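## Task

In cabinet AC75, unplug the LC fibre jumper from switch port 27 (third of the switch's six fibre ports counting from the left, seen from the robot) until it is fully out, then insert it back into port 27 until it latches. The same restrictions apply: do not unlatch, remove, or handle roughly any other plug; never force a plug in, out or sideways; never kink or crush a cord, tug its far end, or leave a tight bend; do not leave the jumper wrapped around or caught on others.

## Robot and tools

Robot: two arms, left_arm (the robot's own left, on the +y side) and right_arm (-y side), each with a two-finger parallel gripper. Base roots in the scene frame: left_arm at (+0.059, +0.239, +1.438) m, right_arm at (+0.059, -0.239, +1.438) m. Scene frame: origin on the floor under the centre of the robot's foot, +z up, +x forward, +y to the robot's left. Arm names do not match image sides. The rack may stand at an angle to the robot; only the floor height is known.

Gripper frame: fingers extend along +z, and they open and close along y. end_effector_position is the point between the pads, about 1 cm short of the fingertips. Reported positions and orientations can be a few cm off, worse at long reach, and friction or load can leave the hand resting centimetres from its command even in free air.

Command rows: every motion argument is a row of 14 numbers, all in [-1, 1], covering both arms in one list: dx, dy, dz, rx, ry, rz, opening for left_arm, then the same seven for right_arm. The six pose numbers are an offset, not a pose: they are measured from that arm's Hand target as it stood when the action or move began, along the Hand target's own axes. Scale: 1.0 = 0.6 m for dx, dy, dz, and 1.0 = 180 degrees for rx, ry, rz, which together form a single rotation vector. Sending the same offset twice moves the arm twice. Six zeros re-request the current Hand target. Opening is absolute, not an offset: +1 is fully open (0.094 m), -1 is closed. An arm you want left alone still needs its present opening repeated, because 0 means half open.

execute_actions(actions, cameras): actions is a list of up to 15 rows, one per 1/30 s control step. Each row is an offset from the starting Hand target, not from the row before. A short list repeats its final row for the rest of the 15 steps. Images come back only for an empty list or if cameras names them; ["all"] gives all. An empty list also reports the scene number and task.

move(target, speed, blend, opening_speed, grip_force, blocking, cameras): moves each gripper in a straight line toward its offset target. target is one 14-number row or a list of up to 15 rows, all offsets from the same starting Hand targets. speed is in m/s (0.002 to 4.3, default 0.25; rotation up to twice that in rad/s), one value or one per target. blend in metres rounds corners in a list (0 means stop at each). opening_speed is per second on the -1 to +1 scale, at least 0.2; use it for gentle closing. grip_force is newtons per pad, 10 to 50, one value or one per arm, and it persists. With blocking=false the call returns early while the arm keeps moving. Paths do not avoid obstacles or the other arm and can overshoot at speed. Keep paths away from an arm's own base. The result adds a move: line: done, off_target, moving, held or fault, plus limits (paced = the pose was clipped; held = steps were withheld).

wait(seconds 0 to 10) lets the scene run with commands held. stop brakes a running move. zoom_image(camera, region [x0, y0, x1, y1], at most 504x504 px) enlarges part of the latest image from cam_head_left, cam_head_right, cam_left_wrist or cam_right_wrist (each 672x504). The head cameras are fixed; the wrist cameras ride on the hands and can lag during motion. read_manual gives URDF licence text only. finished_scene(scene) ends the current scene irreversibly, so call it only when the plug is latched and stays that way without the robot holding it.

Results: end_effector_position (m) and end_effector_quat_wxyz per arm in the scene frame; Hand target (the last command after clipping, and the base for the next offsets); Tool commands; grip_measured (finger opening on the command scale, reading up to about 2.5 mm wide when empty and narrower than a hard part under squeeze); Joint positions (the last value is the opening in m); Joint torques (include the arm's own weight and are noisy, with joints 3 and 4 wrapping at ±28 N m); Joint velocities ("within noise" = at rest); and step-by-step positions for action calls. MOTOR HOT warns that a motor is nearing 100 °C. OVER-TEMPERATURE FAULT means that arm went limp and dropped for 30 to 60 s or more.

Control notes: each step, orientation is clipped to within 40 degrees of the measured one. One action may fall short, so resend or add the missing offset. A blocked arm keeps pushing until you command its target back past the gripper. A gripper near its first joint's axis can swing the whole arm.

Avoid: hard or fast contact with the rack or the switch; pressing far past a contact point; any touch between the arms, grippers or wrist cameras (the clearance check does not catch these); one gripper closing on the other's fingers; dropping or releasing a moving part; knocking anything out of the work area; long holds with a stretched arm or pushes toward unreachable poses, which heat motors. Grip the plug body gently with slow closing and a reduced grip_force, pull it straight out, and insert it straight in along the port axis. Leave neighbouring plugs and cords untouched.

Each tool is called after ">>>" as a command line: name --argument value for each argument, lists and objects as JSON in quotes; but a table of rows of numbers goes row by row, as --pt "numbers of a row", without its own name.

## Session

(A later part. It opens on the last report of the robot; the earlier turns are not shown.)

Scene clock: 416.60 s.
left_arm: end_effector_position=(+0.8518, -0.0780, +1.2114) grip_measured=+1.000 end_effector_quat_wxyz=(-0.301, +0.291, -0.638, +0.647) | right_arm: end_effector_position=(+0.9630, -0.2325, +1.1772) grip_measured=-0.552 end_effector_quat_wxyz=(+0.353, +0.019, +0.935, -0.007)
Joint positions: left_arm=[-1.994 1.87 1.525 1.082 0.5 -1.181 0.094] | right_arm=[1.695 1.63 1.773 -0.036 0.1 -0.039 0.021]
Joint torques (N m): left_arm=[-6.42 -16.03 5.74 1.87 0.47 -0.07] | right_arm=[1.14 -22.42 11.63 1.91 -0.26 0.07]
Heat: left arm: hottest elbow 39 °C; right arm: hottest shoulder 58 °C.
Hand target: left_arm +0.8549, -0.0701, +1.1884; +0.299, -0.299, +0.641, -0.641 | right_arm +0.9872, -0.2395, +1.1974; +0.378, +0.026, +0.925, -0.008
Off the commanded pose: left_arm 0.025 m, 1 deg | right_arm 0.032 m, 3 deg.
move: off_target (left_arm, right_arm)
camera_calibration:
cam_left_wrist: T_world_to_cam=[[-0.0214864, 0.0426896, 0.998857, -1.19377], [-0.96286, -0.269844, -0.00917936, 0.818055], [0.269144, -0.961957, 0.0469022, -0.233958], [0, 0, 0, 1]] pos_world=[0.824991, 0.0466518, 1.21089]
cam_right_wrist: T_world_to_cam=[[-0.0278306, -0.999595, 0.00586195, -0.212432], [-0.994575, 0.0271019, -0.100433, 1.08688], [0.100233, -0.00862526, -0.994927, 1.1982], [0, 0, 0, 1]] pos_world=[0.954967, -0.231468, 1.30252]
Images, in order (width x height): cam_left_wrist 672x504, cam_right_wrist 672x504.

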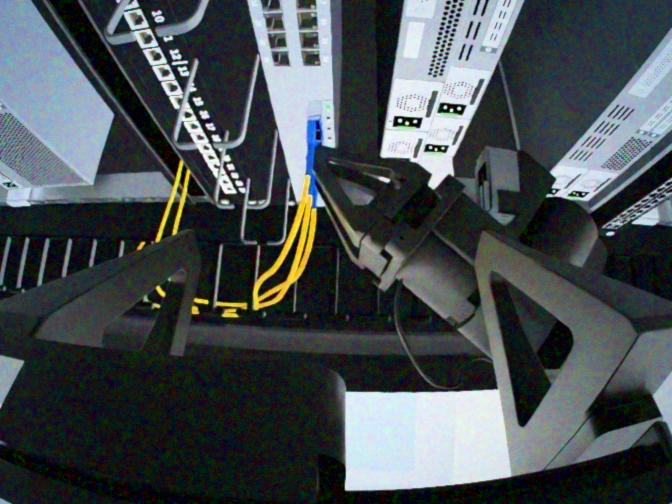

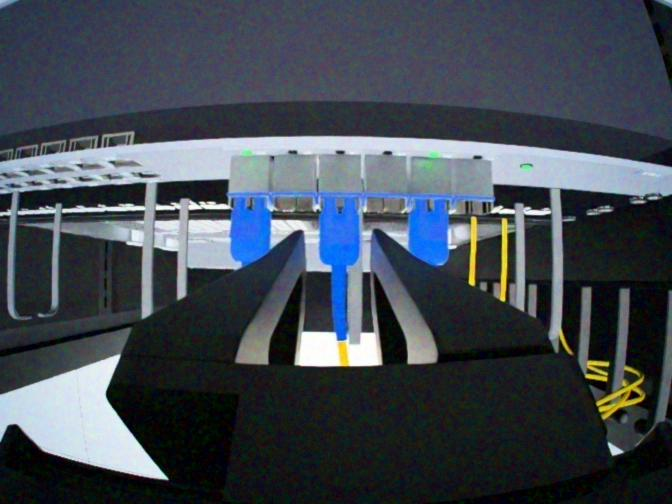

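>>> move --target '[0,0,0,0,0,0,1, -0.0041,0,0.0035,0,0,0,-0.55]' --speed 0.03

>>> move --target '[0,0,0,0,0,0,1, 0,0,0,0,0,0,-0.82]' --opening_speed 0.25 --grip_force 30 --cameras '["cam_left_wrist","cam_right_wrist"]'

>>> zoom_image --camera "cam_left_wrist" --region '[280, 105, 350, 205]'

>>> zoom_image --camera "cam_right_wrist" --region '[250, 130, 430, 280]'

Scene clock: 431.50 s.
left_arm: end_effector_position=(+0.8518, -0.0780, +1.2114) grip_measured=+1.000 end_effector_quat_wxyz=(-0.301, +0.291, -0.638, +0.647) | right_arm: end_effector_position=(+0.9706, -0.2332, +1.1838) grip_measured=-0.552 end_effector_quat_wxyz=(+0.361, +0.020, +0.932, -0.007)
Joint positions: left_arm=[-1.994 1.87 1.525 1.082 0.5 -1.181 0.094] | right_arm=[1.695 1.631 1.791 -0.036 0.1 -0.039 0.021]
Joint torques (N m): left_arm=[-6.83 -15.97 5.83 1.92 0.49 -0.09] | right_arm=[0.97 -22.3 11.82 1.69 -0.24 0.06]
Heat: left arm: hottest elbow 39 °C; right arm: hottest shoulder 55 °C.
Hand target: left_arm +0.8549, -0.0701, +1.1884; +0.299, -0.299, +0.641, -0.641 | right_arm +0.9904, -0.2396, +1.1974; +0.378, +0.026, +0.926, -0.008
Off the commanded pose: left_arm 0.025 m, 1 deg | right_arm 0.025 m, 2 deg.
move: off_target (left_arm, right_arm)

Scene clock: 432.80 s.
left_arm: end_effector_position=(+0.8518, -0.0780, +1.2114) grip_measured=+1.000 end_effector_quat_wxyz=(-0.301, +0.291, -0.638, +0.647) | right_arm: end_effector_position=(+0.9697, -0.2331, +1.1814) grip_measured=-0.766 end_effector_quat_wxyz=(+0.359, +0.020, +0.933, -0.007)
Joint positions: left_arm=[-1.994 1.87 1.525 1.082 0.5 -1.181 0.094] | right_arm=[1.695 1.634 1.791 -0.036 0.1 -0.038 0.011]
Joint torques (N m): left_arm=[-6.59 -16.26 5.72 1.94 0.48 -0.08] | right_arm=[0.97 -22.65 11.79 1.66 -0.23 0.07]
Heat: left arm: hottest elbow 39 °C; right arm: hottest shoulder 55 °C.
Hand target: left_arm +0.8549, -0.0701, +1.1884; +0.299, -0.299, +0.641, -0.641 | right_arm +0.9904, -0.2395, +1.1975; +0.378, +0.026, +0.925, -0.007
Off the commanded pose: left_arm 0.025 m, 1 deg | right_arm 0.027 m, 2 deg.
grip_force (N): 30, 30
move: off_target (left_arm, right_arm)
camera_calibration:
cam_left_wrist: T_world_to_cam=[[-0.0214864, 0.0426896, 0.998857, -1.19377], [-0.96286, -0.269844, -0.00917936, 0.818055], [0.269144, -0.961957, 0.0469022, -0.233958], [0, 0, 0, 1]] pos_world=[0.824991, 0.0466518, 1.21089]
cam_right_wrist: T_world_to_cam=[[-0.0298207, -0.999545, 0.00457439, -0.209412], [-0.99309, 0.0291079, -0.113687, 1.10863], [0.113503, -0.00793303, -0.993506, 1.18724], [0, 0, 0, 1]] pos_world=[0.959969, -0.232169, 1.30653]
Images, in order (width x height): cam_left_wrist 672x504, cam_right_wrist 672x504.

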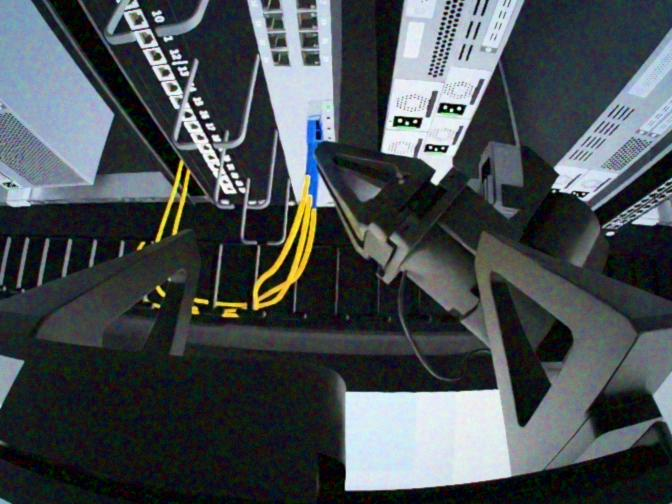

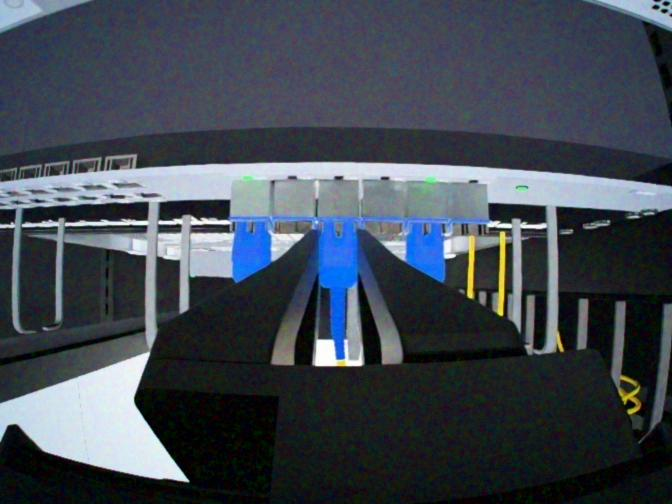

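Scaled by 5.040 from the camera's 672x504 image, which has a finer 960x720 frame.

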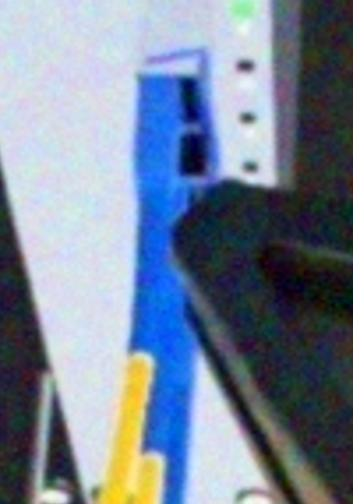

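Scaled by 2.800 from the camera's 672x504 image, which has a finer 960x720 frame.

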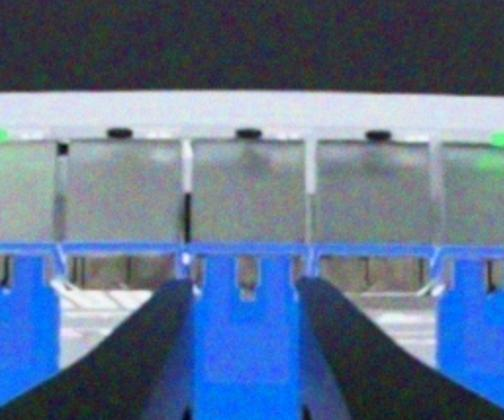

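>>> move --target '[0,0,0,0,0,0,1, 0,0,0,0,0,0,-0.55]' --opening_speed 0.4

>>> move --target '[0,0,0,0,0,0,1, 0.0086,0,0.0036,0,0,0,-0.55]' --speed 0.03 --cameras '["cam_left_wrist","cam_right_wrist"]'

>>> zoom_image --camera "cam_left_wrist" --region '[280, 105, 350, 205]'

>>> zoom_image --camera "cam_right_wrist" --region '[250, 130, 430, 280]'

Scene clock: 446.10 s.
left_arm: end_effector_position=(+0.8518, -0.0780, +1.2114) grip_measured=+1.000 end_effector_quat_wxyz=(-0.301, +0.291, -0.638, +0.647) | right_arm: end_effector_position=(+0.9697, -0.2331, +1.1814) grip_measured=-0.553 end_effector_quat_wxyz=(+0.359, +0.020, +0.933, -0.007)
Joint positions: left_arm=[-1.994 1.87 1.525 1.082 0.5 -1.181 0.094] | right_arm=[1.695 1.634 1.791 -0.036 0.1 -0.038 0.021]
Joint torques (N m): left_arm=[-6.48 -16.09 5.74 1.98 0.49 -0.08] | right_arm=[0.97 -22.83 11.88 1.57 -0.23 0.05]
Heat: left arm: hottest elbow 39 °C; right arm: hottest shoulder 54 °C.
Hand target: left_arm +0.8549, -0.0701, +1.1884; +0.299, -0.299, +0.641, -0.641 | right_arm +0.9904, -0.2395, +1.1975; +0.378, +0.026, +0.926, -0.007
Off the commanded pose: left_arm 0.025 m, 1 deg | right_arm 0.027 m, 2 deg.
grip_force (N): 30, 30
move: off_target (left_arm, right_arm)

Scene clock: 447.03 s.
left_arm: end_effector_position=(+0.8518, -0.0780, +1.2114) grip_measured=+1.000 end_effector_quat_wxyz=(-0.301, +0.291, -0.638, +0.647) | right_arm: end_effector_position=(+0.9676, -0.2329, +1.1763) grip_measured=-0.552 end_effector_quat_wxyz=(+0.356, +0.020, +0.934, -0.007)
Joint positions: left_arm=[-1.994 1.87 1.525 1.082 0.5 -1.181 0.094] | right_arm=[1.694 1.641 1.791 -0.036 0.1 -0.038 0.021]
Joint torques (N m): left_arm=[-6.42 -15.97 5.78 1.88 0.5 -0.08] | right_arm=[0.62 -22.77 11.3 2.06 -0.25 0.05]
Heat: left arm: hottest elbow 39 °C; right arm: hottest shoulder 54 °C.
Hand target: left_arm +0.8549, -0.0701, +1.1884; +0.299, -0.299, +0.641, -0.641 | right_arm +0.9882, -0.2395, +1.1924; +0.378, +0.026, +0.925, -0.008
Off the commanded pose: left_arm 0.025 m, 1 deg | right_arm 0.027 m, 3 deg.
grip_force (N): 30, 30
move: off_target (left_arm, right_arm)
camera_calibration:
cam_left_wrist: T_world_to_cam=[[-0.0214864, 0.0426896, 0.998857, -1.19377], [-0.96286, -0.269844, -0.00917936, 0.818055], [0.269144, -0.961957, 0.0469022, -0.233958], [0, 0, 0, 1]] pos_world=[0.824991, 0.0466518, 1.21089]
cam_right_wrist: T_world_to_cam=[[-0.0293135, -0.999558, 0.00501967, -0.210194], [-0.993826, 0.028607, -0.107201, 1.09901], [0.10701, -0.0081311, -0.994225, 1.18952], [0, 0, 0, 1]] pos_world=[0.958769, -0.231868, 1.30152]
Images, in order (width x height): cam_left_wrist 672x504, cam_right_wrist 672x504.

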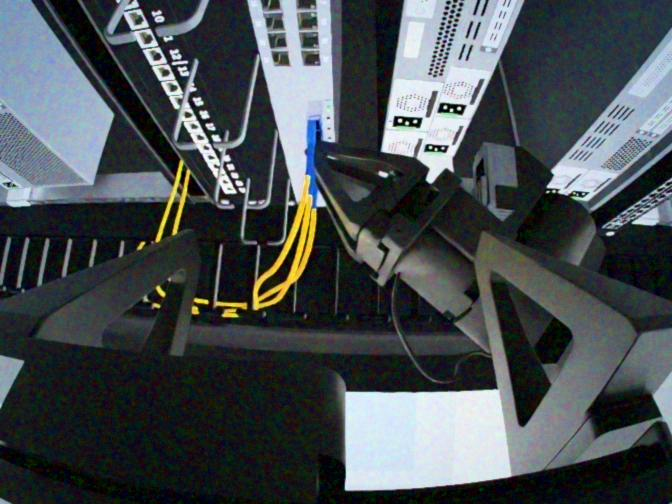

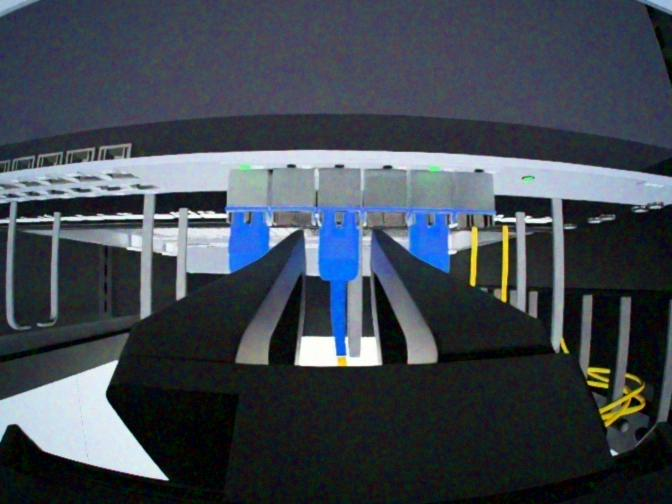

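Scaled by 5.040 from the camera's 672x504 image, which has a finer 960x720 frame.

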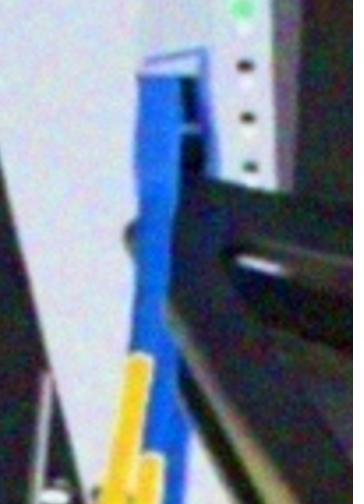

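Scaled by 2.800 from the camera's 672x504 image, which has a finer 960x720 frame.

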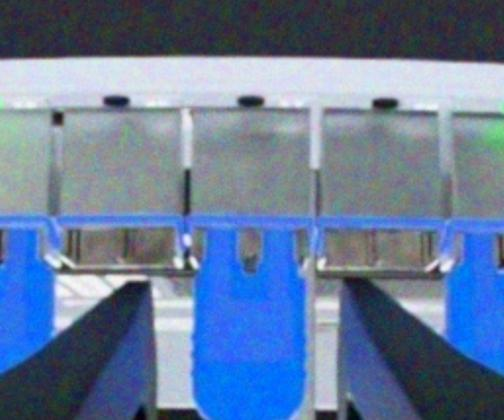

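>>> move --target '[0,0,0,0,0,0,1, 0,0,0,0,0,0,-0.84]' --opening_speed 0.25 --grip_force 35

>>> move --target '[0,0,0,0,0,0,1, 0.0170,0,-0.0180,0,0,0,-0.84]' --speed 0.03 --cameras '["cam_left_wrist","cam_right_wrist"]'

>>> zoom_image --camera "cam_left_wrist" --region '[280, 105, 350, 205]'

>>> zoom_image --camera "cam_right_wrist" --region '[250, 130, 430, 280]'

Scene clock: 457.63 s.
left_arm: end_effector_position=(+0.8518, -0.0780, +1.2114) grip_measured=+1.000 end_effector_quat_wxyz=(-0.301, +0.291, -0.638, +0.647) | right_arm: end_effector_position=(+0.9676, -0.2331, +1.1763) grip_measured=-0.750 end_effector_quat_wxyz=(+0.356, +0.020, +0.934, -0.006)
Joint positions: left_arm=[-1.994 1.87 1.525 1.082 0.5 -1.181 0.094] | right_arm=[1.694 1.641 1.791 -0.036 0.099 -0.036 0.012]
Joint torques (N m): left_arm=[-6.71 -16.44 5.75 1.96 0.51 -0.06] | right_arm=[0.91 -22.53 11.29 2.14 -0.25 0.04]
Heat: left arm: hottest elbow 39 °C; right arm: hottest shoulder 56 °C.
Hand target: left_arm +0.8549, -0.0701, +1.1884; +0.299, -0.299, +0.641, -0.641 | right_arm +0.9882, -0.2394, +1.1924; +0.378, +0.026, +0.925, -0.007
Off the commanded pose: left_arm 0.025 m, 1 deg | right_arm 0.027 m, 3 deg.
grip_force (N): 35, 35
move: off_target (left_arm, right_arm)

Scene clock: 458.57 s.
left_arm: end_effector_position=(+0.8518, -0.0780, +1.2114) grip_measured=+1.000 end_effector_quat_wxyz=(-0.301, +0.291, -0.638, +0.647) | right_arm: end_effector_position=(+0.9667, -0.2330, +1.1753) grip_measured=-0.750 end_effector_quat_wxyz=(+0.364, +0.021, +0.931, -0.007)
Joint positions: left_arm=[-1.994 1.87 1.525 1.082 0.5 -1.181 0.094] | right_arm=[1.694 1.641 1.776 -0.004 0.099 -0.036 0.012]
Joint torques (N m): left_arm=[-6.42 -16.5 5.78 1.95 0.47 -0.09] | right_arm=[0.85 -24.7 6.98 2.24 -0.17 0.03]
Heat: left arm: hottest elbow 39 °C; right arm: hottest shoulder 56 °C.
Hand target: left_arm +0.8549, -0.0701, +1.1884; +0.299, -0.299, +0.641, -0.641 | right_arm +0.9734, -0.2386, +1.1930; +0.378, +0.026, +0.925, -0.007
Off the commanded pose: left_arm 0.025 m, 1 deg | right_arm 0.020 m, 2 deg.
grip_force (N): 35, 35
move: off_target (left_arm, right_arm)
camera_calibration:
cam_left_wrist: T_world_to_cam=[[-0.0214864, 0.0426896, 0.998857, -1.19377], [-0.96286, -0.269844, -0.00917936, 0.818055], [0.269144, -0.961957, 0.0469022, -0.233958], [0, 0, 0, 1]] pos_world=[0.824991, 0.0466518, 1.21089]
cam_right_wrist: T_world_to_cam=[[-0.032206, -0.999475, 0.00356019, -0.205798], [-0.991712, 0.0315121, -0.124558, 1.11703], [0.124381, -0.0075422, -0.992206, 1.16958], [0, 0, 0, 1]] pos_world=[0.955671, -0.232069, 1.30033]
Images, in order (width x height): cam_left_wrist 672x504, cam_right_wrist 672x504.

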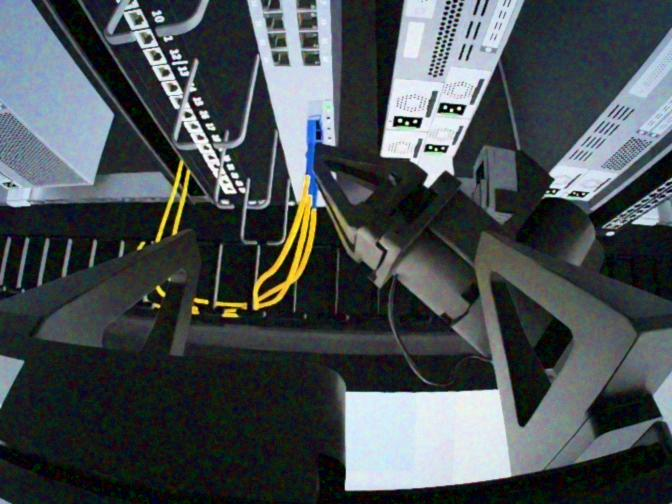

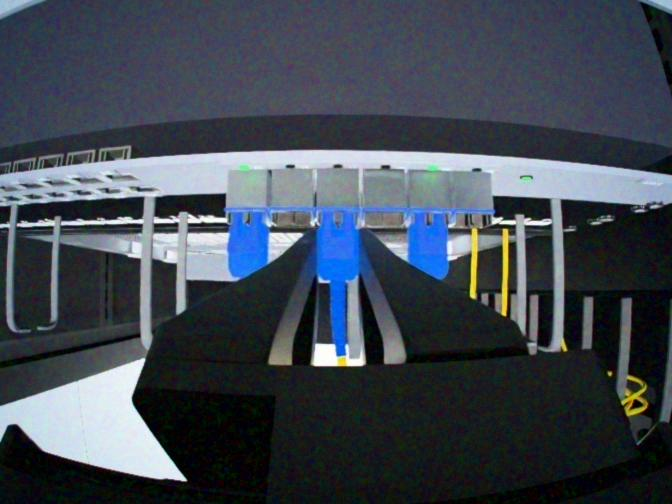

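Scaled by 5.040 from the camera's 672x504 image, which has a finer 960x720 frame.

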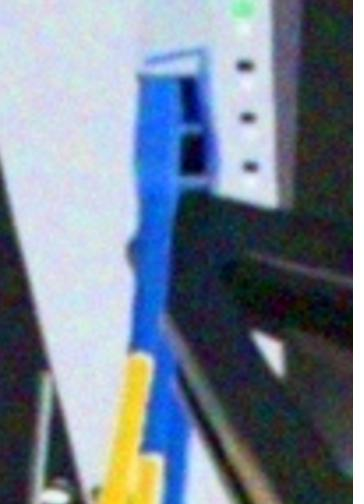

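Scaled by 2.800 from the camera's 672x504 image, which has a finer 960x720 frame.

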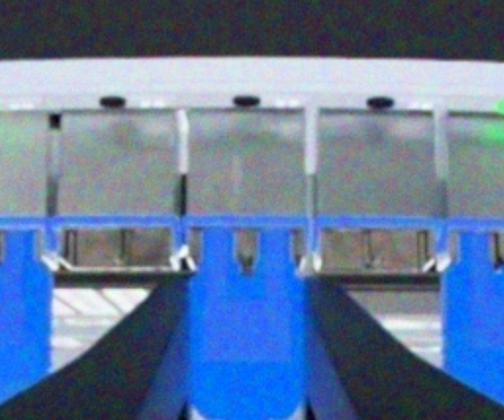

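>>> move --target '[0,0,0,0,0,0,1, 0.0114,0,-0.0120,0,0,0,-0.84]' --speed 0.03

>>> move --target '[0,0,0,0,0,0,1, 0.0114,0,-0.0120,0,0,0,-0.84]' --speed 0.03 --cameras '["cam_left_wrist","cam_right_wrist"]'

>>> zoom_image --camera "cam_left_wrist" --region '[280, 105, 350, 205]'

>>> zoom_image --camera "cam_right_wrist" --region '[250, 130, 430, 280]'

Scene clock: 471.30 s.
left_arm: end_effector_position=(+0.8518, -0.0780, +1.2114) grip_measured=+1.000 end_effector_quat_wxyz=(-0.301, +0.291, -0.638, +0.647) | right_arm: end_effector_position=(+0.9558, -0.2329, +1.1746) grip_measured=-0.750 end_effector_quat_wxyz=(+0.363, +0.021, +0.931, -0.007)
Joint positions: left_arm=[-1.994 1.87 1.525 1.082 0.5 -1.181 0.094] | right_arm=[1.694 1.622 1.73 0.021 0.099 -0.036 0.012]
Joint torques (N m): left_arm=[-6.53 -16.26 5.79 1.99 0.48 -0.08] | right_arm=[1.2 -24.82 7.15 2.19 -0.14 0.06]
Heat: left arm: hottest elbow 39 °C; right arm: hottest shoulder 58 °C.
Hand target: left_arm +0.8549, -0.0701, +1.1884; +0.299, -0.299, +0.641, -0.641 | right_arm +0.9636, -0.2381, +1.1935; +0.378, +0.026, +0.925, -0.007
Off the commanded pose: left_arm 0.025 m, 1 deg | right_arm 0.021 m, 2 deg.
grip_force (N): 35, 35
move: off_target (left_arm, right_arm)

Scene clock: 472.47 s.
left_arm: end_effector_position=(+0.8518, -0.0780, +1.2114) grip_measured=+1.000 end_effector_quat_wxyz=(-0.301, +0.291, -0.638, +0.647) | right_arm: end_effector_position=(+0.9364, -0.2314, +1.1611) grip_measured=-0.750 end_effector_quat_wxyz=(+0.350, +0.020, +0.936, -0.006)
Joint positions: left_arm=[-1.994 1.87 1.525 1.082 0.5 -1.181 0.094] | right_arm=[1.694 1.615 1.677 0.04 0.099 -0.036 0.012]
Joint torques (N m): left_arm=[-6.24 -16.03 5.72 1.92 0.49 -0.09] | right_arm=[1.03 -25.17 7.27 2.39 -0.11 0.04]
Heat: left arm: hottest elbow 39 °C; right arm: hottest shoulder 59 °C.
Hand target: left_arm +0.8549, -0.0701, +1.1884; +0.299, -0.299, +0.641, -0.641 | right_arm +0.9535, -0.2375, +1.1935; +0.378, +0.026, +0.926, -0.007
Off the commanded pose: left_arm 0.025 m, 1 deg | right_arm 0.037 m, 3 deg.
grip_force (N): 35, 35
move: off_target (left_arm, right_arm)
camera_calibration:
cam_left_wrist: T_world_to_cam=[[-0.0214864, 0.0426896, 0.998857, -1.19377], [-0.96286, -0.269844, -0.00917936, 0.818055], [0.269144, -0.961957, 0.0469022, -0.233958], [0, 0, 0, 1]] pos_world=[0.824991, 0.0466518, 1.21089]
cam_right_wrist: T_world_to_cam=[[-0.0290594, -0.999568, 0.00439801, -0.209128], [-0.995089, 0.0285122, -0.0947838, 1.05301], [0.0946175, -0.00713078, -0.995488, 1.19107], [0, 0, 0, 1]] pos_world=[0.929069, -0.230568, 1.28642]
Images, in order (width x height): cam_left_wrist 672x504, cam_right_wrist 672x504.

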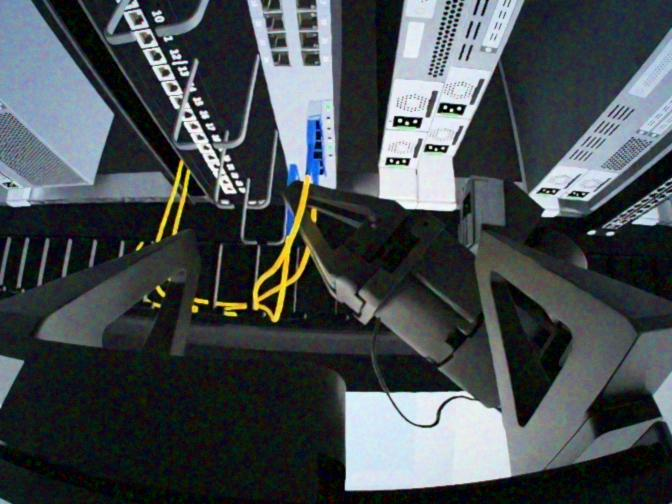

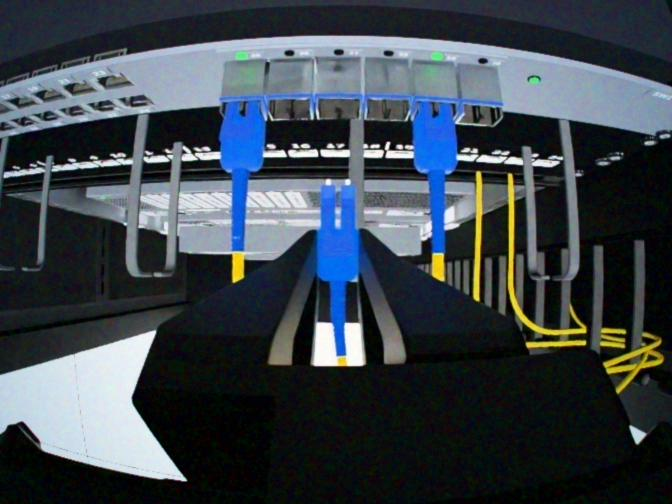

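Scaled by 5.040 from the camera's 672x504 image, which has a finer 960x720 frame.

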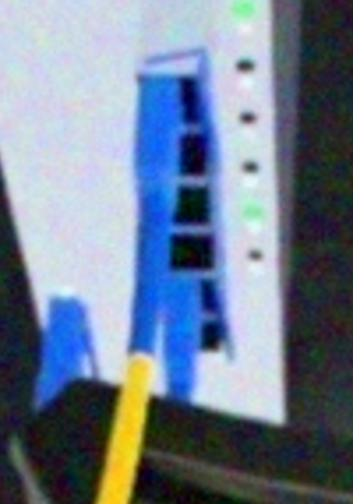

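Scaled by 2.800 from the camera's 672x504 image, which has a finer 960x720 frame.

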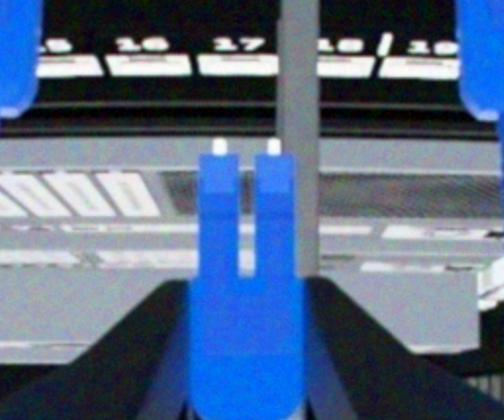

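>>> move --target '[0,0,0,0,0,0,1, -0.035,0,-0.0357,0,0,0,-0.84]' --speed 0.04 --cameras '["cam_left_wrist","cam_right_wrist"]'

>>> zoom_image --camera "cam_left_wrist" --region '[280, 105, 380, 245]'

>>> zoom_image --camera "cam_right_wrist" --region '[230, 60, 450, 280]'

Scene clock: 487.90 s.
left_arm: end_effector_position=(+0.8518, -0.0780, +1.2114) grip_measured=+1.000 end_effector_quat_wxyz=(-0.301, +0.291, -0.638, +0.647) | right_arm: end_effector_position=(+0.9432, -0.2352, +1.1968) grip_measured=-0.750 end_effector_quat_wxyz=(+0.363, +0.021, +0.931, -0.007)
Joint positions: left_arm=[-1.994 1.87 1.525 1.082 0.5 -1.181 0.094] | right_arm=[1.694 1.554 1.655 0.028 0.1 -0.036 0.012]
Joint torques (N m): left_arm=[-6.53 -16.44 5.79 1.95 0.47 -0.08] | right_arm=[1.38 -24.94 7.61 1.48 0.06 0.03]
Heat: left arm: hottest elbow 39 °C; right arm: hottest shoulder 57 °C.
Hand target: left_arm +0.8549, -0.0701, +1.1884; +0.299, -0.299, +0.641, -0.641 | right_arm +0.9535, -0.2377, +1.2237; +0.378, +0.026, +0.925, -0.007
Off the commanded pose: left_arm 0.025 m, 1 deg | right_arm 0.029 m, 2 deg.
grip_force (N): 35, 35
move: off_target (left_arm, right_arm)
camera_calibration:
cam_left_wrist: T_world_to_cam=[[-0.0214864, 0.0426896, 0.998857, -1.19377], [-0.96286, -0.269844, -0.00917936, 0.818055], [0.269144, -0.961957, 0.0469022, -0.233958], [0, 0, 0, 1]] pos_world=[0.824991, 0.0466518, 1.21089]
cam_right_wrist: T_world_to_cam=[[-0.0325648, -0.999461, 0.00419508, -0.209326], [-0.991986, 0.031808, -0.122275, 1.09399], [0.122076, -0.00814333, -0.992487, 1.19627], [0, 0, 0, 1]] pos_world=[0.932372, -0.234269, 1.32193]
Images, in order (width x height): cam_left_wrist 672x504, cam_right_wrist 672x504.

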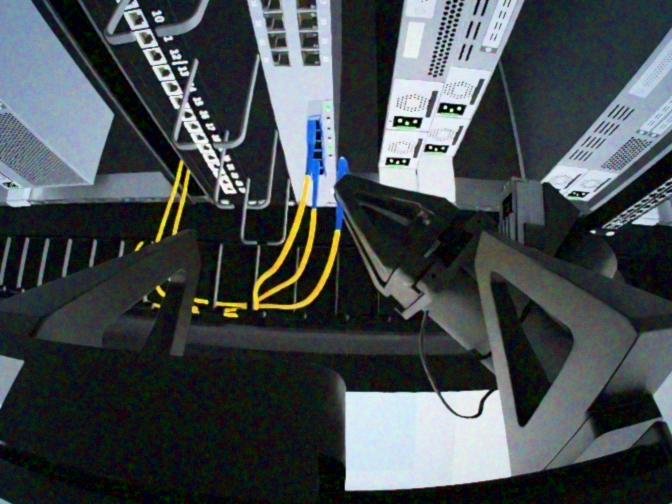

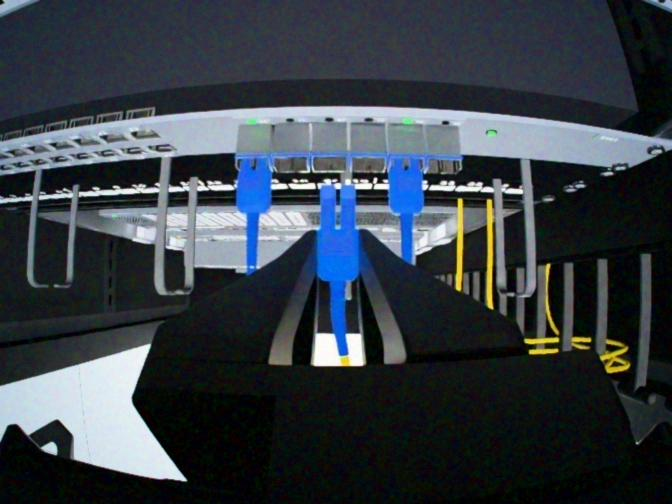

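Scaled by 3.600 from the camera's 672x504 image, which has a finer 960x720 frame.

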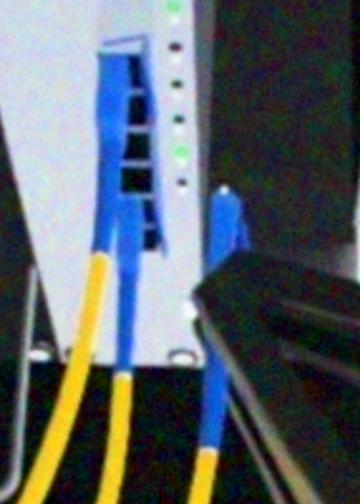

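Scaled by 2.291 from the camera's 672x504 image, which has a finer 960x720 frame.

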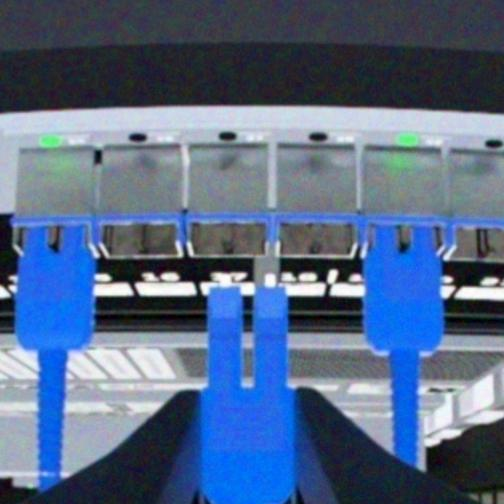

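>>> move --target '[0,0,0,0,0,0,1, 0.0137,0.0067,0.049,0,0,0,-0.84]' --speed 0.03 --cameras '["cam_left_wrist","cam_right_wrist"]'

>>> zoom_image --camera "cam_left_wrist" --region '[280, 105, 380, 245]'

>>> zoom_image --camera "cam_right_wrist" --region '[230, 60, 450, 280]'

Scene clock: 508.47 s.
left_arm: end_effector_position=(+0.8518, -0.0780, +1.2114) grip_measured=+1.000 end_effector_quat_wxyz=(-0.301, +0.291, -0.638, +0.647) | right_arm: end_effector_position=(+0.9477, -0.2337, +1.1802) grip_measured=-0.750 end_effector_quat_wxyz=(+0.360, +0.021, +0.933, -0.007)
Joint positions: left_arm=[-1.994 1.87 1.525 1.082 0.5 -1.181 0.094] | right_arm=[1.694 1.596 1.692 0.026 0.101 -0.036 0.012]
Joint torques (N m): left_arm=[-6.65 -15.97 5.75 1.92 0.51 -0.07] | right_arm=[1.49 -22.48 11.11 1.51 0.07 0.03]
Heat: left arm: hottest elbow 39 °C; right arm: hottest shoulder 59 °C.
Hand target: left_arm +0.8549, -0.0701, +1.1884; +0.299, -0.299, +0.641, -0.641 | right_arm +0.9684, -0.2343, +1.1969; +0.378, +0.026, +0.926, -0.007
Off the commanded pose: left_arm 0.025 m, 1 deg | right_arm 0.027 m, 2 deg.
grip_force (N): 35, 35
move: off_target (left_arm, right_arm)
camera_calibration:
cam_left_wrist: T_world_to_cam=[[-0.0214864, 0.0426896, 0.998857, -1.19377], [-0.96286, -0.269844, -0.00917936, 0.818055], [0.269144, -0.961957, 0.0469022, -0.233958], [0, 0, 0, 1]] pos_world=[0.824991, 0.0466518, 1.21089]
cam_right_wrist: T_world_to_cam=[[-0.0326279, -0.999454, 0.00518947, -0.208722], [-0.992716, 0.0318045, -0.116207, 1.08993], [0.115979, -0.00894328, -0.993211, 1.18563], [0, 0, 0, 1]] pos_world=[0.937672, -0.232669, 1.30533]
Images, in order (width x height): cam_left_wrist 672x504, cam_right_wrist 672x504.

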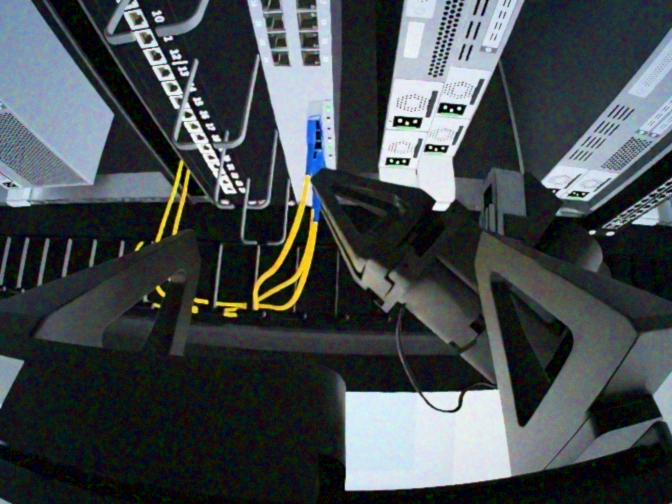

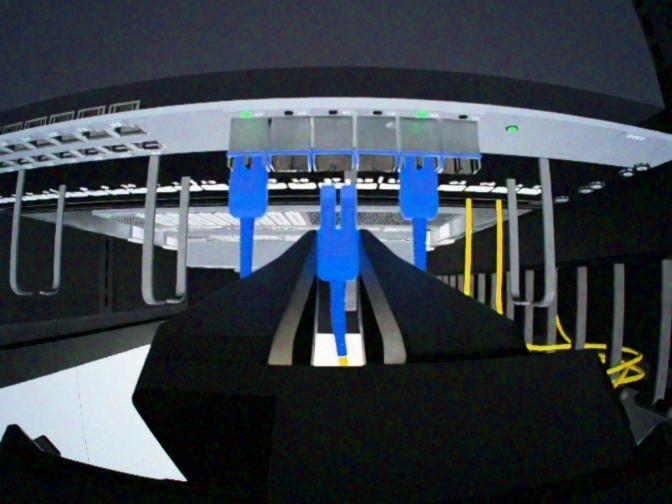

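Scaled by 3.600 from the camera's 672x504 image, which has a finer 960x720 frame.

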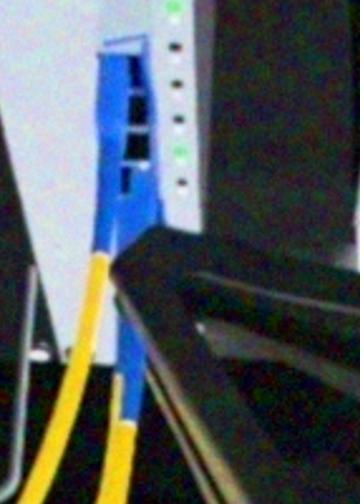

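Scaled by 2.291 from the camera's 672x504 image, which has a finer 960x720 frame.

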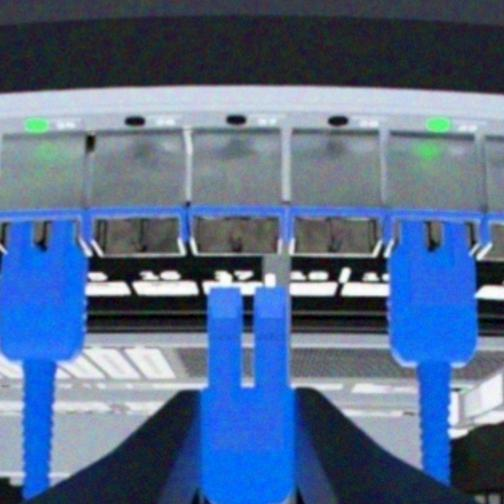

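>>> move --target '[0,0,0,0,0,0,1, 0.0047,0.0045,0.0048,0,0,0,-0.84]' --speed 0.03 --cameras '["cam_right_wrist"]'

>>> zoom_image --camera "cam_right_wrist" --region '[230, 60, 450, 280]'

Scene clock: 518.53 s.
left_arm: end_effector_position=(+0.8518, -0.0780, +1.2114) grip_measured=+1.000 end_effector_quat_wxyz=(-0.301, +0.291, -0.638, +0.647) | right_arm: end_effector_position=(+0.9474, -0.2341, +1.1767) grip_measured=-0.750 end_effector_quat_wxyz=(+0.359, +0.022, +0.933, -0.009)
Joint positions: left_arm=[-1.994 1.87 1.525 1.082 0.5 -1.181 0.094] | right_arm=[1.694 1.602 1.697 0.026 0.105 -0.036 0.012]
Joint torques (N m): left_arm=[-6.59 -16.73 5.75 1.94 0.5 -0.08] | right_arm=[1.96 -21.95 11.28 1.63 0.09 0.02]
Heat: left arm: hottest elbow 39 °C; right arm: hottest shoulder 59 °C.
Hand target: left_arm +0.8549, -0.0701, +1.1884; +0.299, -0.299, +0.641, -0.641 | right_arm +0.9686, -0.2316, +1.1928; +0.378, +0.026, +0.926, -0.008
Off the commanded pose: left_arm 0.025 m, 1 deg | right_arm 0.027 m, 2 deg.
grip_force (N): 35, 35
move: off_target (left_arm, right_arm)
camera_calibration:
cam_right_wrist: T_world_to_cam=[[-0.0351725, -0.999346, 0.00842142, -0.210497], [-0.992965, 0.0339922, -0.11342, 1.08674], [0.11306, -0.0123514, -0.993511, 1.18448], [0, 0, 0, 1]] pos_world=[0.937775, -0.23267, 1.30182]
Images, in order (width x height): cam_right_wrist 672x504.

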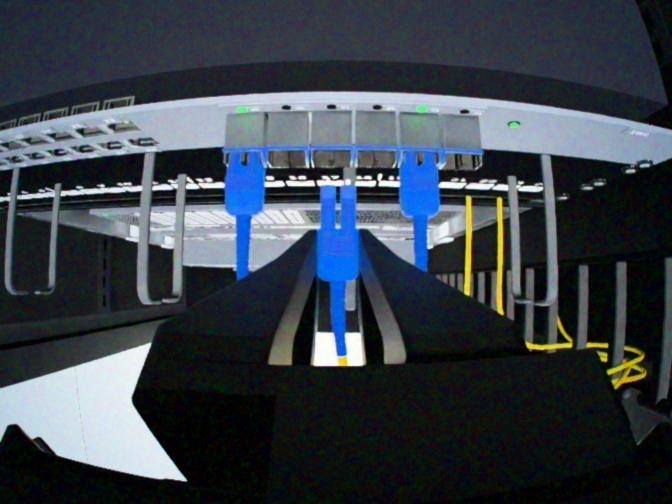

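Scaled by 2.291 from the camera's 672x504 image, which has a finer 960x720 frame.

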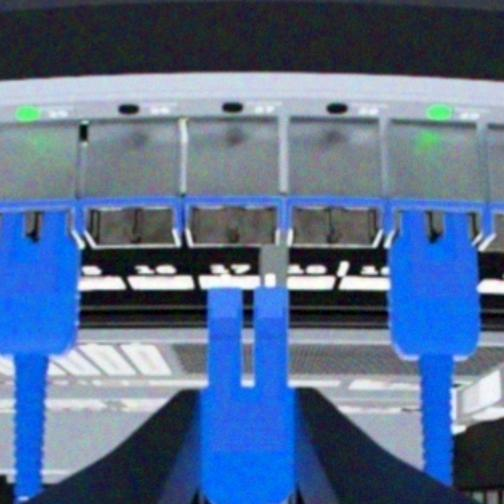

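>>> move --target '[0,0,0,0,0,0,1, 0.0,0.007,0,-0.0015,0,0,-0.84]' --speed 0.03 --cameras '["cam_right_wrist"]'

>>> zoom_image --camera "cam_right_wrist" --region '[230, 60, 450, 280]'

Scene clock: 527.67 s.
left_arm: end_effector_position=(+0.8518, -0.0780, +1.2114) grip_measured=+1.000 end_effector_quat_wxyz=(-0.301, +0.291, -0.638, +0.647) | right_arm: end_effector_position=(+0.9474, -0.2321, +1.1769) grip_measured=-0.750 end_effector_quat_wxyz=(+0.359, +0.022, +0.933, -0.008)
Joint positions: left_arm=[-1.994 1.87 1.525 1.082 0.5 -1.181 0.094] | right_arm=[1.697 1.602 1.697 0.026 0.106 -0.036 0.012]
Joint torques (N m): left_arm=[-6.65 -15.97 5.83 1.87 0.49 -0.07] | right_arm=[2.37 -22.07 11.3 1.65 0.07 0.02]
Heat: left arm: hottest elbow 39 °C; right arm: hottest shoulder 57 °C.
Hand target: left_arm +0.8549, -0.0701, +1.1884; +0.299, -0.299, +0.641, -0.641 | right_arm +0.9688, -0.2276, +1.1928; +0.378, +0.025, +0.926, -0.005
Off the commanded pose: left_arm 0.025 m, 1 deg | right_arm 0.027 m, 2 deg.
grip_force (N): 35, 35
move: off_target (left_arm, right_arm)
camera_calibration:
cam_right_wrist: T_world_to_cam=[[-0.0341827, -0.999393, 0.00671728, -0.20742], [-0.992988, 0.033201, -0.11346, 1.08659], [0.113168, -0.0105485, -0.99352, 1.18503], [0, 0, 0, 1]] pos_world=[0.937774, -0.23087, 1.30202]
Images, in order (width x height): cam_right_wrist 672x504.

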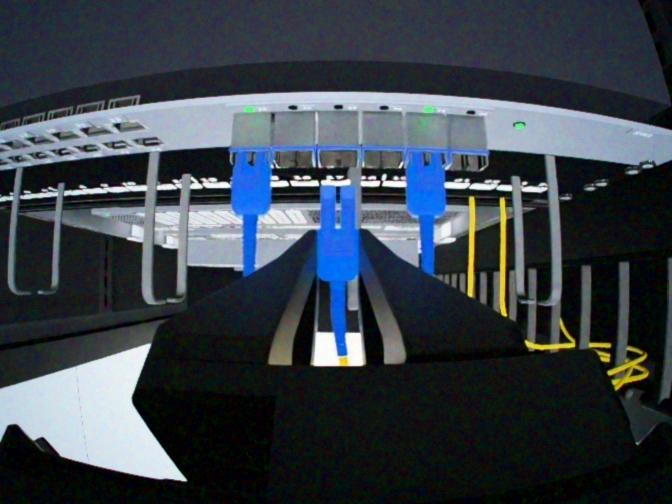

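Scaled by 2.291 from the camera's 672x504 image, which has a finer 960x720 frame.

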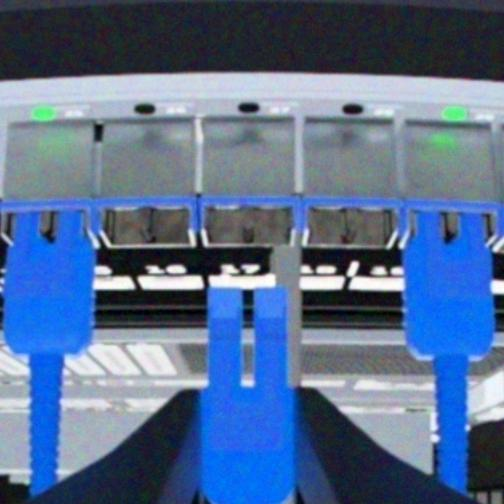

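>>> move --target '[0,0,0,0,0,0,1, -0.0095,0,0.0094,0,0,0,-0.84]' --speed 0.02 --cameras '["cam_left_wrist","cam_right_wrist"]'

>>> zoom_image --camera "cam_right_wrist" --region '[230, 60, 450, 280]'

>>> zoom_image --camera "cam_left_wrist" --region '[290, 105, 360, 205]'

Scene clock: 535.37 s.
left_arm: end_effector_position=(+0.8518, -0.0780, +1.2114) grip_measured=+1.000 end_effector_quat_wxyz=(-0.301, +0.291, -0.638, +0.647) | right_arm: end_effector_position=(+0.9552, -0.2317, +1.1756) grip_measured=-0.750 end_effector_quat_wxyz=(+0.360, +0.022, +0.933, -0.008)
Joint positions: left_arm=[-1.994 1.87 1.525 1.082 0.5 -1.181 0.094] | right_arm=[1.697 1.619 1.731 0.01 0.106 -0.036 0.012]
Joint torques (N m): left_arm=[-6.36 -16.38 5.83 1.89 0.49 -0.08] | right_arm=[1.9 -22.36 11.54 1.44 0.02 0.02]
Heat: left arm: hottest elbow 39 °C; right arm: hottest shoulder 56 °C.
Hand target: left_arm +0.8549, -0.0701, +1.1884; +0.299, -0.299, +0.641, -0.641 | right_arm +0.9768, -0.2277, +1.1928; +0.378, +0.025, +0.926, -0.005
Off the commanded pose: left_arm 0.025 m, 1 deg | right_arm 0.028 m, 2 deg.
grip_force (N): 35, 35
move: off_target (left_arm, right_arm)
camera_calibration:
cam_left_wrist: T_world_to_cam=[[-0.0214864, 0.0426896, 0.998857, -1.19377], [-0.96286, -0.269844, -0.00917936, 0.818055], [0.269144, -0.961957, 0.0469022, -0.233958], [0, 0, 0, 1]] pos_world=[0.824991, 0.0466518, 1.21089]
cam_right_wrist: T_world_to_cam=[[-0.0340567, -0.999399, 0.00639267, -0.20645], [-0.992866, 0.0331014, -0.114546, 1.09525], [0.114266, -0.0102481, -0.993397, 1.18175], [0, 0, 0, 1]] pos_world=[0.945373, -0.23047, 1.30072]
Images, in order (width x height): cam_left_wrist 672x504, cam_right_wrist 672x504.

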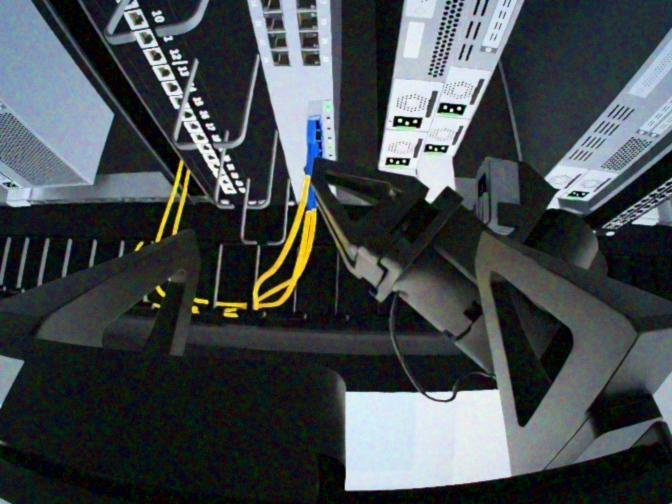

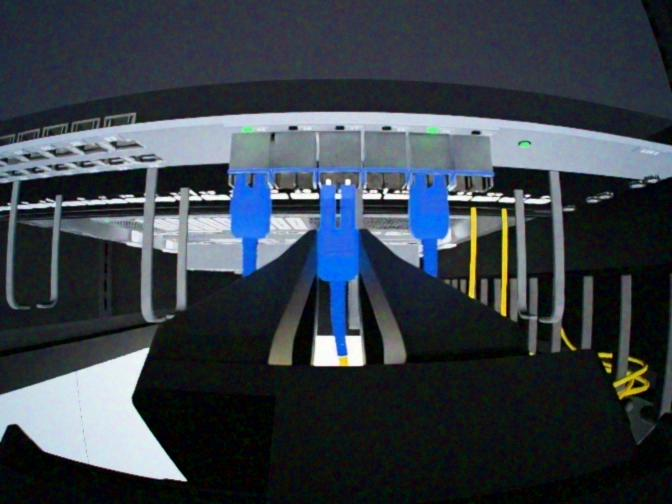

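Scaled by 2.291 from the camera's 672x504 image, which has a finer 960x720 frame.

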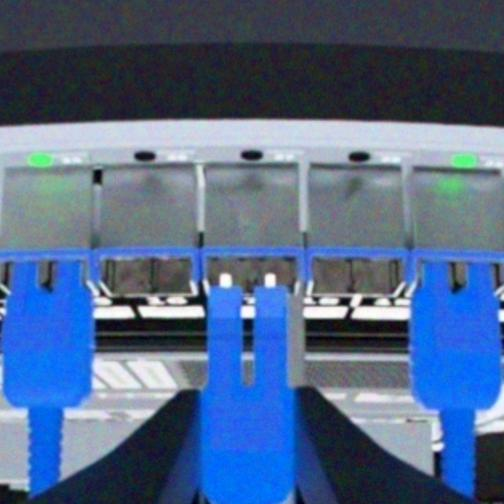

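Scaled by 5.040 from the camera's 672x504 image, which has a finer 960x720 frame.

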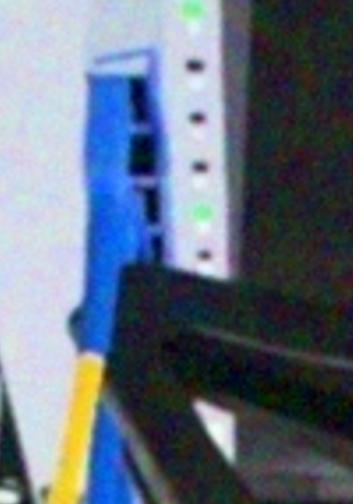

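>>> move --target '[0,0,0,0,0,0,1, -0.0080,-0.0012,0.0070,0.0009,0,0,-0.84]' --speed 0.02 --cameras '["cam_left_wrist","cam_right_wrist"]'

>>> zoom_image --camera "cam_right_wrist" --region '[250, 90, 430, 270]'

>>> zoom_image --camera "cam_left_wrist" --region '[290, 105, 360, 205]'

Scene clock: 546.33 s.
left_arm: end_effector_position=(+0.8518, -0.0780, +1.2114) grip_measured=+1.000 end_effector_quat_wxyz=(-0.301, +0.291, -0.638, +0.647) | right_arm: end_effector_position=(+0.9559, -0.2320, +1.1760) grip_measured=-0.750 end_effector_quat_wxyz=(+0.354, +0.021, +0.935, -0.009)
Joint positions: left_arm=[-1.994 1.87 1.525 1.082 0.5 -1.181 0.094] | right_arm=[1.697 1.62 1.742 -0.013 0.108 -0.036 0.012]
Joint torques (N m): left_arm=[-6.65 -16.15 5.72 1.92 0.49 -0.08] | right_arm=[2.02 -21.89 12.71 1.78 0.05 0]
Heat: left arm: hottest elbow 39 °C; right arm: hottest shoulder 57 °C.
Hand target: left_arm +0.8549, -0.0701, +1.1884; +0.299, -0.299, +0.641, -0.641 | right_arm +0.9831, -0.2289, +1.1933; +0.378, +0.026, +0.926, -0.007
Off the commanded pose: left_arm 0.025 m, 1 deg | right_arm 0.032 m, 3 deg.
grip_force (N): 35, 35
move: off_target (left_arm, right_arm)
camera_calibration:
cam_left_wrist: T_world_to_cam=[[-0.0214864, 0.0426896, 0.998857, -1.19377], [-0.96286, -0.269844, -0.00917936, 0.818055], [0.269144, -0.961957, 0.0469022, -0.233958], [0, 0, 0, 1]] pos_world=[0.824991, 0.0466518, 1.21089]
cam_right_wrist: T_world_to_cam=[[-0.0336842, -0.999401, 0.00795333, -0.208962], [-0.994237, 0.0326977, -0.102097, 1.0825], [0.101775, -0.0113465, -0.994743, 1.19532], [0, 0, 0, 1]] pos_world=[0.947573, -0.23067, 1.30122]
Images, in order (width x height): cam_left_wrist 672x504, cam_right_wrist 672x504.

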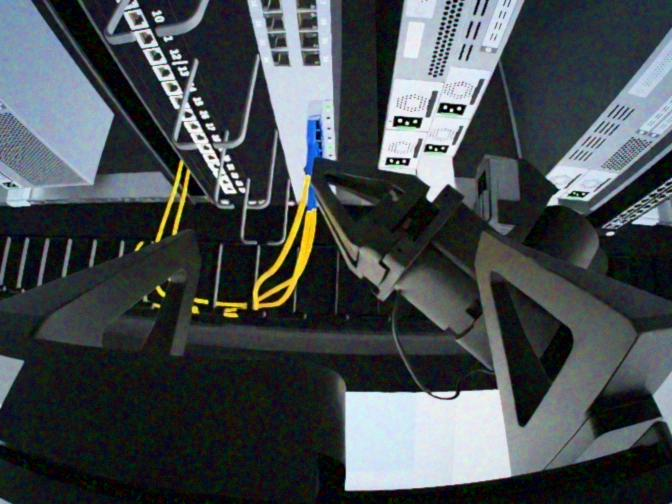

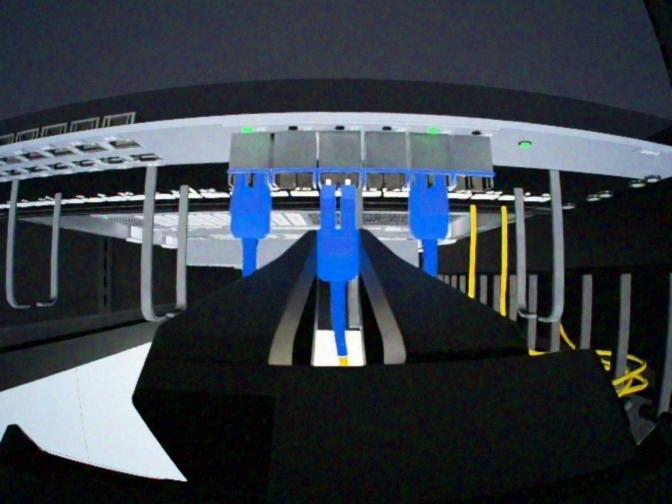

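Scaled by 2.800 from the camera's 672x504 image, which has a finer 960x720 frame.

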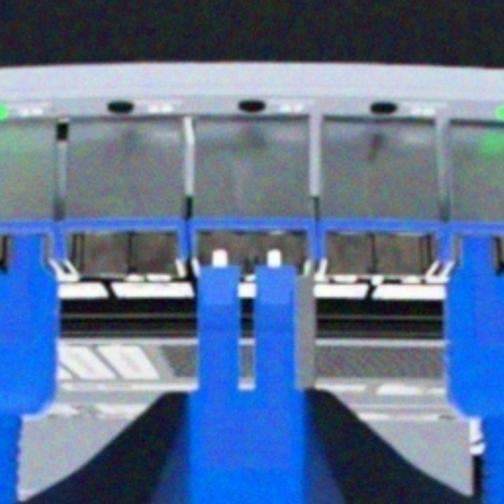

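Scaled by 5.040 from the camera's 672x504 image, which has a finer 960x720 frame.

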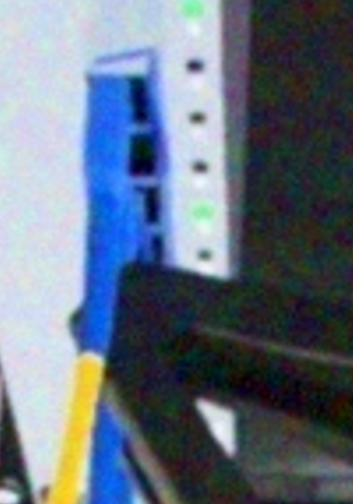

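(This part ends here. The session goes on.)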